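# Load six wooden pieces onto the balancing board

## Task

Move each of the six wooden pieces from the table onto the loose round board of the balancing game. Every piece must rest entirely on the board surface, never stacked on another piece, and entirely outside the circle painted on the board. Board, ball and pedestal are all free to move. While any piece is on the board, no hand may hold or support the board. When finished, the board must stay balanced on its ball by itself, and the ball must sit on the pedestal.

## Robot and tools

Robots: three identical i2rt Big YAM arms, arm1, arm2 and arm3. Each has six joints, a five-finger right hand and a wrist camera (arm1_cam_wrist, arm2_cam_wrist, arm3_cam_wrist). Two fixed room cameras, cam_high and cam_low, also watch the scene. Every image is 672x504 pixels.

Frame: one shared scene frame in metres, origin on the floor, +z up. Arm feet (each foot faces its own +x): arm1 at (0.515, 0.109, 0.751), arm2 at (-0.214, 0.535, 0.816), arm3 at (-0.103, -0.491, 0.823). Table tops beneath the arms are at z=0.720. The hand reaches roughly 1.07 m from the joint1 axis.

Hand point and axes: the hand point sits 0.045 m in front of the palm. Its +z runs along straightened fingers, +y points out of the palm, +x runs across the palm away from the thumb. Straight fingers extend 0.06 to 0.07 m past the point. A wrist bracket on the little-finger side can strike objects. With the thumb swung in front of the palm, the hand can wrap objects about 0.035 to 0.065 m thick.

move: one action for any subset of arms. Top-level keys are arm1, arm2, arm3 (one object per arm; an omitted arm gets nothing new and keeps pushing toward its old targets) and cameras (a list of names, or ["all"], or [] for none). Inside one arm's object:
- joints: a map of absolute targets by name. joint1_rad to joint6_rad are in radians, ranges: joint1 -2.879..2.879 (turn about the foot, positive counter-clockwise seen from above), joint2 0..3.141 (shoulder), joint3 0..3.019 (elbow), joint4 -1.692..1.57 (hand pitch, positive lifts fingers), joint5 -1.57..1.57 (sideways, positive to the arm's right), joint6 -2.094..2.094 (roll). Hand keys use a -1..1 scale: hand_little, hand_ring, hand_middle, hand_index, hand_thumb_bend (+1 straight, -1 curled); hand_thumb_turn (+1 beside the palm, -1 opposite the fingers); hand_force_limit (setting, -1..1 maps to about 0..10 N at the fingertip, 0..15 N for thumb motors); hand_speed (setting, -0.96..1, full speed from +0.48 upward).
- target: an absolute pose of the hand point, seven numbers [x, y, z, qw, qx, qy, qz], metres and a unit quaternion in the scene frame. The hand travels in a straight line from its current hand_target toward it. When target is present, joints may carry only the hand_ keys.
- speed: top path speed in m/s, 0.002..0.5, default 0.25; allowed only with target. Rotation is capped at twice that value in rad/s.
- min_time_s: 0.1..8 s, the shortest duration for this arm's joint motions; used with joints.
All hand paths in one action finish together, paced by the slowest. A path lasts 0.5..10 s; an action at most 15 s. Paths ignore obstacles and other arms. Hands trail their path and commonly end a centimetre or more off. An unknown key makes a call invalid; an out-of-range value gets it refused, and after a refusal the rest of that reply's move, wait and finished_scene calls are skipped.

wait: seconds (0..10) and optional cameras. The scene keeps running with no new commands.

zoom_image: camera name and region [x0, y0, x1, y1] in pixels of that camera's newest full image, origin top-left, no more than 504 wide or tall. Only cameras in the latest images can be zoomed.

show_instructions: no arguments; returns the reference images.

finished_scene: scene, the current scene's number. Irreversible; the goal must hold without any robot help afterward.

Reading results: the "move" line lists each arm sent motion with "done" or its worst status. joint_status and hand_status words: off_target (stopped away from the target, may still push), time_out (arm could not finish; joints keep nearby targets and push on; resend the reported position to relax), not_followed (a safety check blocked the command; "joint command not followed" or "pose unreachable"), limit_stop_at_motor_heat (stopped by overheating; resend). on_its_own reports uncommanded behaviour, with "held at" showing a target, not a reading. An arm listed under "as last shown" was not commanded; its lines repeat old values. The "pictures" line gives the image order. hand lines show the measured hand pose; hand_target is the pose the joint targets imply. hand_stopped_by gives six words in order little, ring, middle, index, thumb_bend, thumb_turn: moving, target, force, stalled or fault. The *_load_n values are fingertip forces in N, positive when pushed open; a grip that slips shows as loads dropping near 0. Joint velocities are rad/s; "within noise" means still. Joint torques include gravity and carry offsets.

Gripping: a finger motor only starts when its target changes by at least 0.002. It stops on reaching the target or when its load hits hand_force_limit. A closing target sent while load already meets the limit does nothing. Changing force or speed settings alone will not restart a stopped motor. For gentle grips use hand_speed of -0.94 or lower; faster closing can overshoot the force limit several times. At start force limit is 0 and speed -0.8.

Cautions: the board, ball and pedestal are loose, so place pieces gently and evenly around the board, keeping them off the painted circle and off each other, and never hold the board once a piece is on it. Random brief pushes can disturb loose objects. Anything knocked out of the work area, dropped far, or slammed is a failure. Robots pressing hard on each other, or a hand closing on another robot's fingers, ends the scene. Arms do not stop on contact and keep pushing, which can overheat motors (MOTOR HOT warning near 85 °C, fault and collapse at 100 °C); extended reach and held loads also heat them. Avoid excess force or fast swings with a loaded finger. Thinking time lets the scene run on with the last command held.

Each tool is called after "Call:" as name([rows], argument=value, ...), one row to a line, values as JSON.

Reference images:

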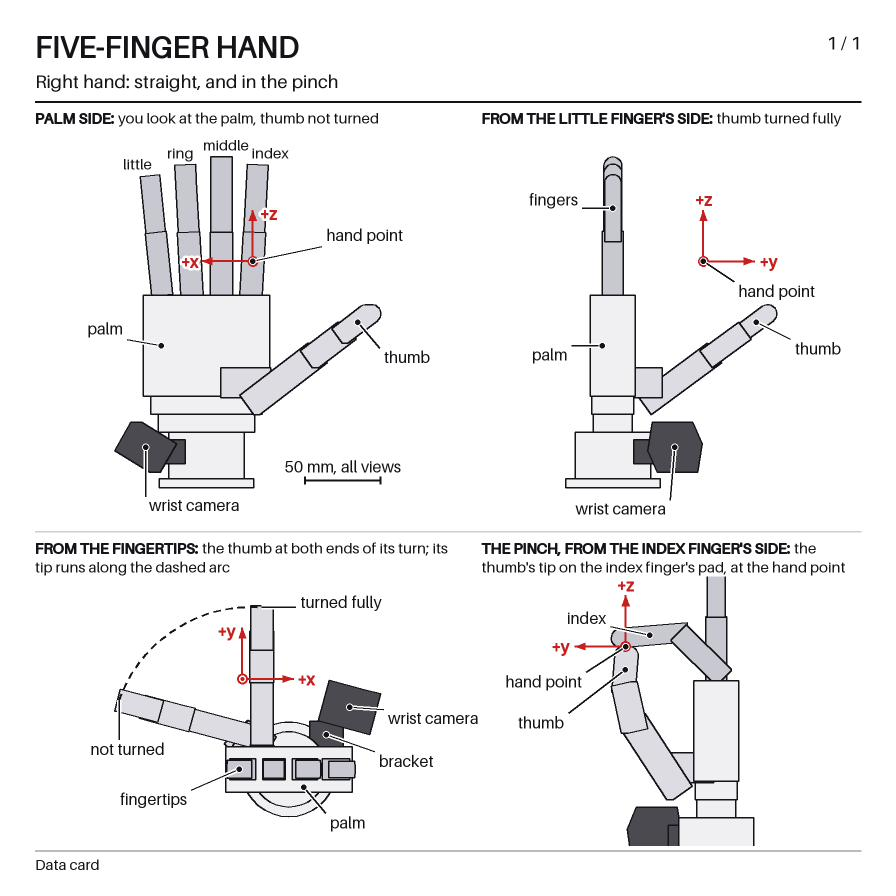

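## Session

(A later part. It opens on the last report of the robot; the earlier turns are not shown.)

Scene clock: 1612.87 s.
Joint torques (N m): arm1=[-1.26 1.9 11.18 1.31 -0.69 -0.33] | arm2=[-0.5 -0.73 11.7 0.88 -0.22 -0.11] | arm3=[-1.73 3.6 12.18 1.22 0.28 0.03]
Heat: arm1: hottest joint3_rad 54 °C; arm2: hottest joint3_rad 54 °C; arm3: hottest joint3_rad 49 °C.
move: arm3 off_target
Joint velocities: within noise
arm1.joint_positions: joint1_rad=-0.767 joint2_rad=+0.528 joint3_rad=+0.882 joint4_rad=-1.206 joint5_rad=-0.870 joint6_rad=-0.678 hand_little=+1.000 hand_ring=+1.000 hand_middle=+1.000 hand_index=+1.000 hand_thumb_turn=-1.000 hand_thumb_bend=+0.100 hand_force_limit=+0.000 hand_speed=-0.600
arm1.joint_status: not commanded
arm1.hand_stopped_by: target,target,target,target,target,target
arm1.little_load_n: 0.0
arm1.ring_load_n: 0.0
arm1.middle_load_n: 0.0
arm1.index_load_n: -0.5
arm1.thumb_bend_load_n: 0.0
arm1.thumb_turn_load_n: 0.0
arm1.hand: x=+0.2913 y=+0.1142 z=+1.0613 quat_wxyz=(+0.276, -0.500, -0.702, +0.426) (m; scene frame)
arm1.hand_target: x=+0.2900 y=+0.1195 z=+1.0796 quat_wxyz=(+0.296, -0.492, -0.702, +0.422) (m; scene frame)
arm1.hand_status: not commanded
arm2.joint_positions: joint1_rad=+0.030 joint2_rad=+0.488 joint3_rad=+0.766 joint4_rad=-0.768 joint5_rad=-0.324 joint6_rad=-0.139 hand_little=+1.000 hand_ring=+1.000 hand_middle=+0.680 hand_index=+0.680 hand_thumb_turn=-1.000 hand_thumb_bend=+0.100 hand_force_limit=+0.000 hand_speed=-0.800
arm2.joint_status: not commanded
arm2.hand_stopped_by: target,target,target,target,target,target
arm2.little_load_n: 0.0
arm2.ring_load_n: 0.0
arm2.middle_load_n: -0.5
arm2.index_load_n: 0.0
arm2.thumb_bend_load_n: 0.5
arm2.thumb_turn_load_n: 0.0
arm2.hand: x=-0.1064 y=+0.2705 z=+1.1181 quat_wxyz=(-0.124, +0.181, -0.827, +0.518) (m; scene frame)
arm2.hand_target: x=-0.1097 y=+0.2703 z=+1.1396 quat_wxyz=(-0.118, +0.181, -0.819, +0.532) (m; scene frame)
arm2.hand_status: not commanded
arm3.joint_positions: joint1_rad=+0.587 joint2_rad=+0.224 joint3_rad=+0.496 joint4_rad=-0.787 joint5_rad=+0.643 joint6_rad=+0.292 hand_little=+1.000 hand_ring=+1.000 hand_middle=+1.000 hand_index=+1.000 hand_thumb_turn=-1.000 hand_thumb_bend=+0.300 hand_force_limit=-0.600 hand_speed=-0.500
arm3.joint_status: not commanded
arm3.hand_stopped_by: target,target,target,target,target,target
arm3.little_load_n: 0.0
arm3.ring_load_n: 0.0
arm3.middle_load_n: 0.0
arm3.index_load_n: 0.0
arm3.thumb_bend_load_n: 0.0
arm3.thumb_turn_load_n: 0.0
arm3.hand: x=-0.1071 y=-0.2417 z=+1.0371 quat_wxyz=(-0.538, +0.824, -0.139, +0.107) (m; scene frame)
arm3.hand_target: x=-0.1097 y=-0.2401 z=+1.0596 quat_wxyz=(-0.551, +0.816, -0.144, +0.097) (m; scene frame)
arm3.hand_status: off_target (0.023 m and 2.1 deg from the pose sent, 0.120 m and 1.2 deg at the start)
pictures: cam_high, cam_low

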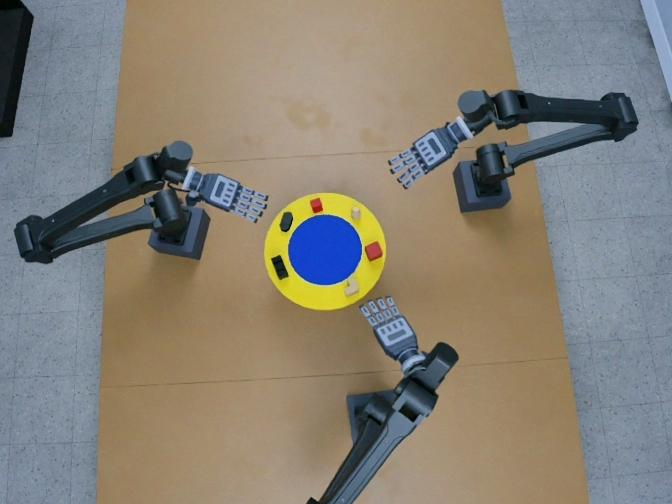

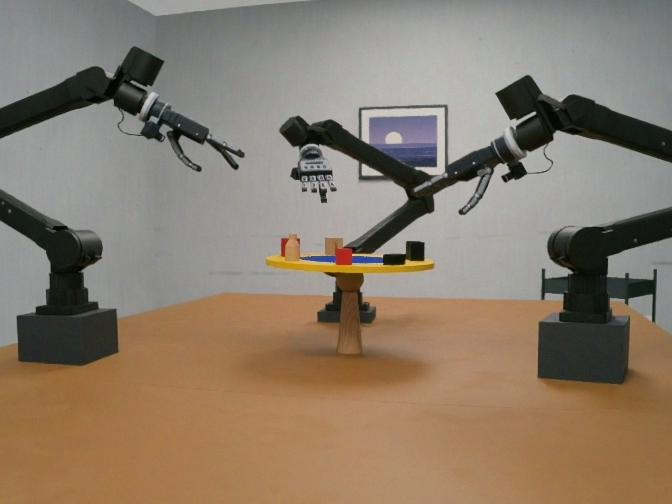

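Call:
wait(seconds=2, cameras=["cam_low"])

Call:
zoom_image(camera="cam_low", region=[250, 190, 450, 300])

Scene clock: 1624.10 s.
Joint torques (N m): arm1=[-1.26 1.9 11.19 1.31 -0.7 -0.33] | arm2=[-0.56 -0.73 11.7 0.88 -0.22 -0.11] | arm3=[-1.44 4.13 12.21 1.24 0.36 0.08]
Heat: arm1: hottest joint3_rad 54 °C; arm2: hottest joint3_rad 55 °C; arm3: hottest joint3_rad 50 °C.
Joint velocities: within noise
arm1.joint_positions: joint1_rad=-0.767 joint2_rad=+0.528 joint3_rad=+0.882 joint4_rad=-1.206 joint5_rad=-0.870 joint6_rad=-0.678 hand_little=+1.000 hand_ring=+1.000 hand_middle=+1.000 hand_index=+1.000 hand_thumb_turn=-1.000 hand_thumb_bend=+0.100 hand_force_limit=+0.000 hand_speed=-0.600
arm1.joint_status: not commanded
arm1.hand_stopped_by: target,target,target,target,target,target
arm1.little_load_n: 0.0
arm1.ring_load_n: 0.0
arm1.middle_load_n: 0.0
arm1.index_load_n: 0.0
arm1.thumb_bend_load_n: 0.0
arm1.thumb_turn_load_n: 0.0
arm1.hand: x=+0.2913 y=+0.1142 z=+1.0613 quat_wxyz=(+0.276, -0.500, -0.702, +0.426) (m; scene frame)
arm1.hand_target: x=+0.2900 y=+0.1195 z=+1.0796 quat_wxyz=(+0.296, -0.492, -0.702, +0.422) (m; scene frame)
arm1.hand_status: not commanded
arm2.joint_positions: joint1_rad=+0.030 joint2_rad=+0.488 joint3_rad=+0.766 joint4_rad=-0.768 joint5_rad=-0.324 joint6_rad=-0.139 hand_little=+1.000 hand_ring=+1.000 hand_middle=+0.680 hand_index=+0.680 hand_thumb_turn=-1.000 hand_thumb_bend=+0.100 hand_force_limit=+0.000 hand_speed=-0.800
arm2.joint_status: not commanded
arm2.hand_stopped_by: target,target,target,target,target,target
arm2.little_load_n: 0.0
arm2.ring_load_n: 0.0
arm2.middle_load_n: 0.0
arm2.index_load_n: 0.0
arm2.thumb_bend_load_n: 0.0
arm2.thumb_turn_load_n: 0.0
arm2.hand: x=-0.1064 y=+0.2705 z=+1.1181 quat_wxyz=(-0.124, +0.181, -0.827, +0.518) (m; scene frame)
arm2.hand_target: x=-0.1097 y=+0.2703 z=+1.1396 quat_wxyz=(-0.118, +0.181, -0.819, +0.532) (m; scene frame)
arm2.hand_status: not commanded
arm3.joint_positions: joint1_rad=+0.587 joint2_rad=+0.224 joint3_rad=+0.496 joint4_rad=-0.787 joint5_rad=+0.643 joint6_rad=+0.292 hand_little=+1.000 hand_ring=+1.000 hand_middle=+1.000 hand_index=+1.000 hand_thumb_turn=-1.000 hand_thumb_bend=+0.300 hand_force_limit=-0.600 hand_speed=-0.500
arm3.joint_status: not commanded
arm3.hand_stopped_by: target,target,target,target,target,target
arm3.little_load_n: 0.0
arm3.ring_load_n: 0.0
arm3.middle_load_n: 0.0
arm3.index_load_n: 0.0
arm3.thumb_bend_load_n: 0.0
arm3.thumb_turn_load_n: 0.0
arm3.hand: x=-0.1071 y=-0.2417 z=+1.0371 quat_wxyz=(-0.538, +0.824, -0.139, +0.107) (m; scene frame)
arm3.hand_target: x=-0.1097 y=-0.2401 z=+1.0596 quat_wxyz=(-0.551, +0.816, -0.144, +0.097) (m; scene frame)
arm3.hand_status: off_target (0.023 m and 2.1 deg from the pose sent, 0.120 m and 1.2 deg at the start)
wait: 2.00 s; at rest from the start
pictures: cam_low

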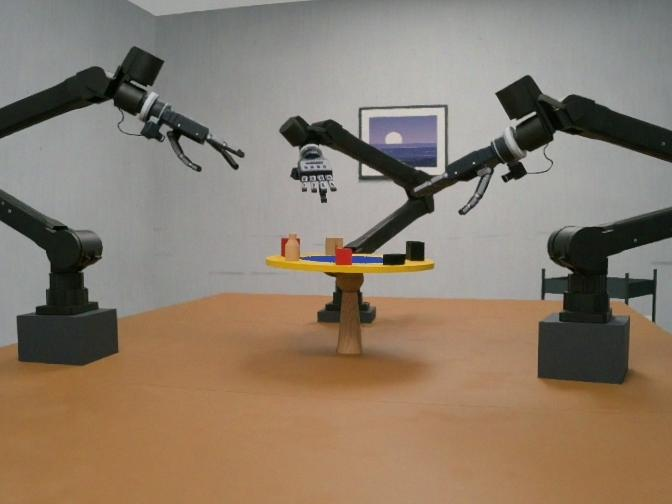

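Scaled by 2.520 from the camera's 672x504 image, which has a finer 960x720 frame.

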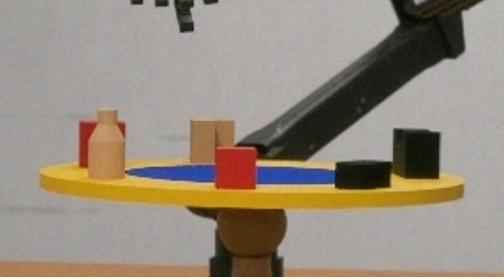

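Call:
finished_scene(scene=2)

The scene is finished: the task was done.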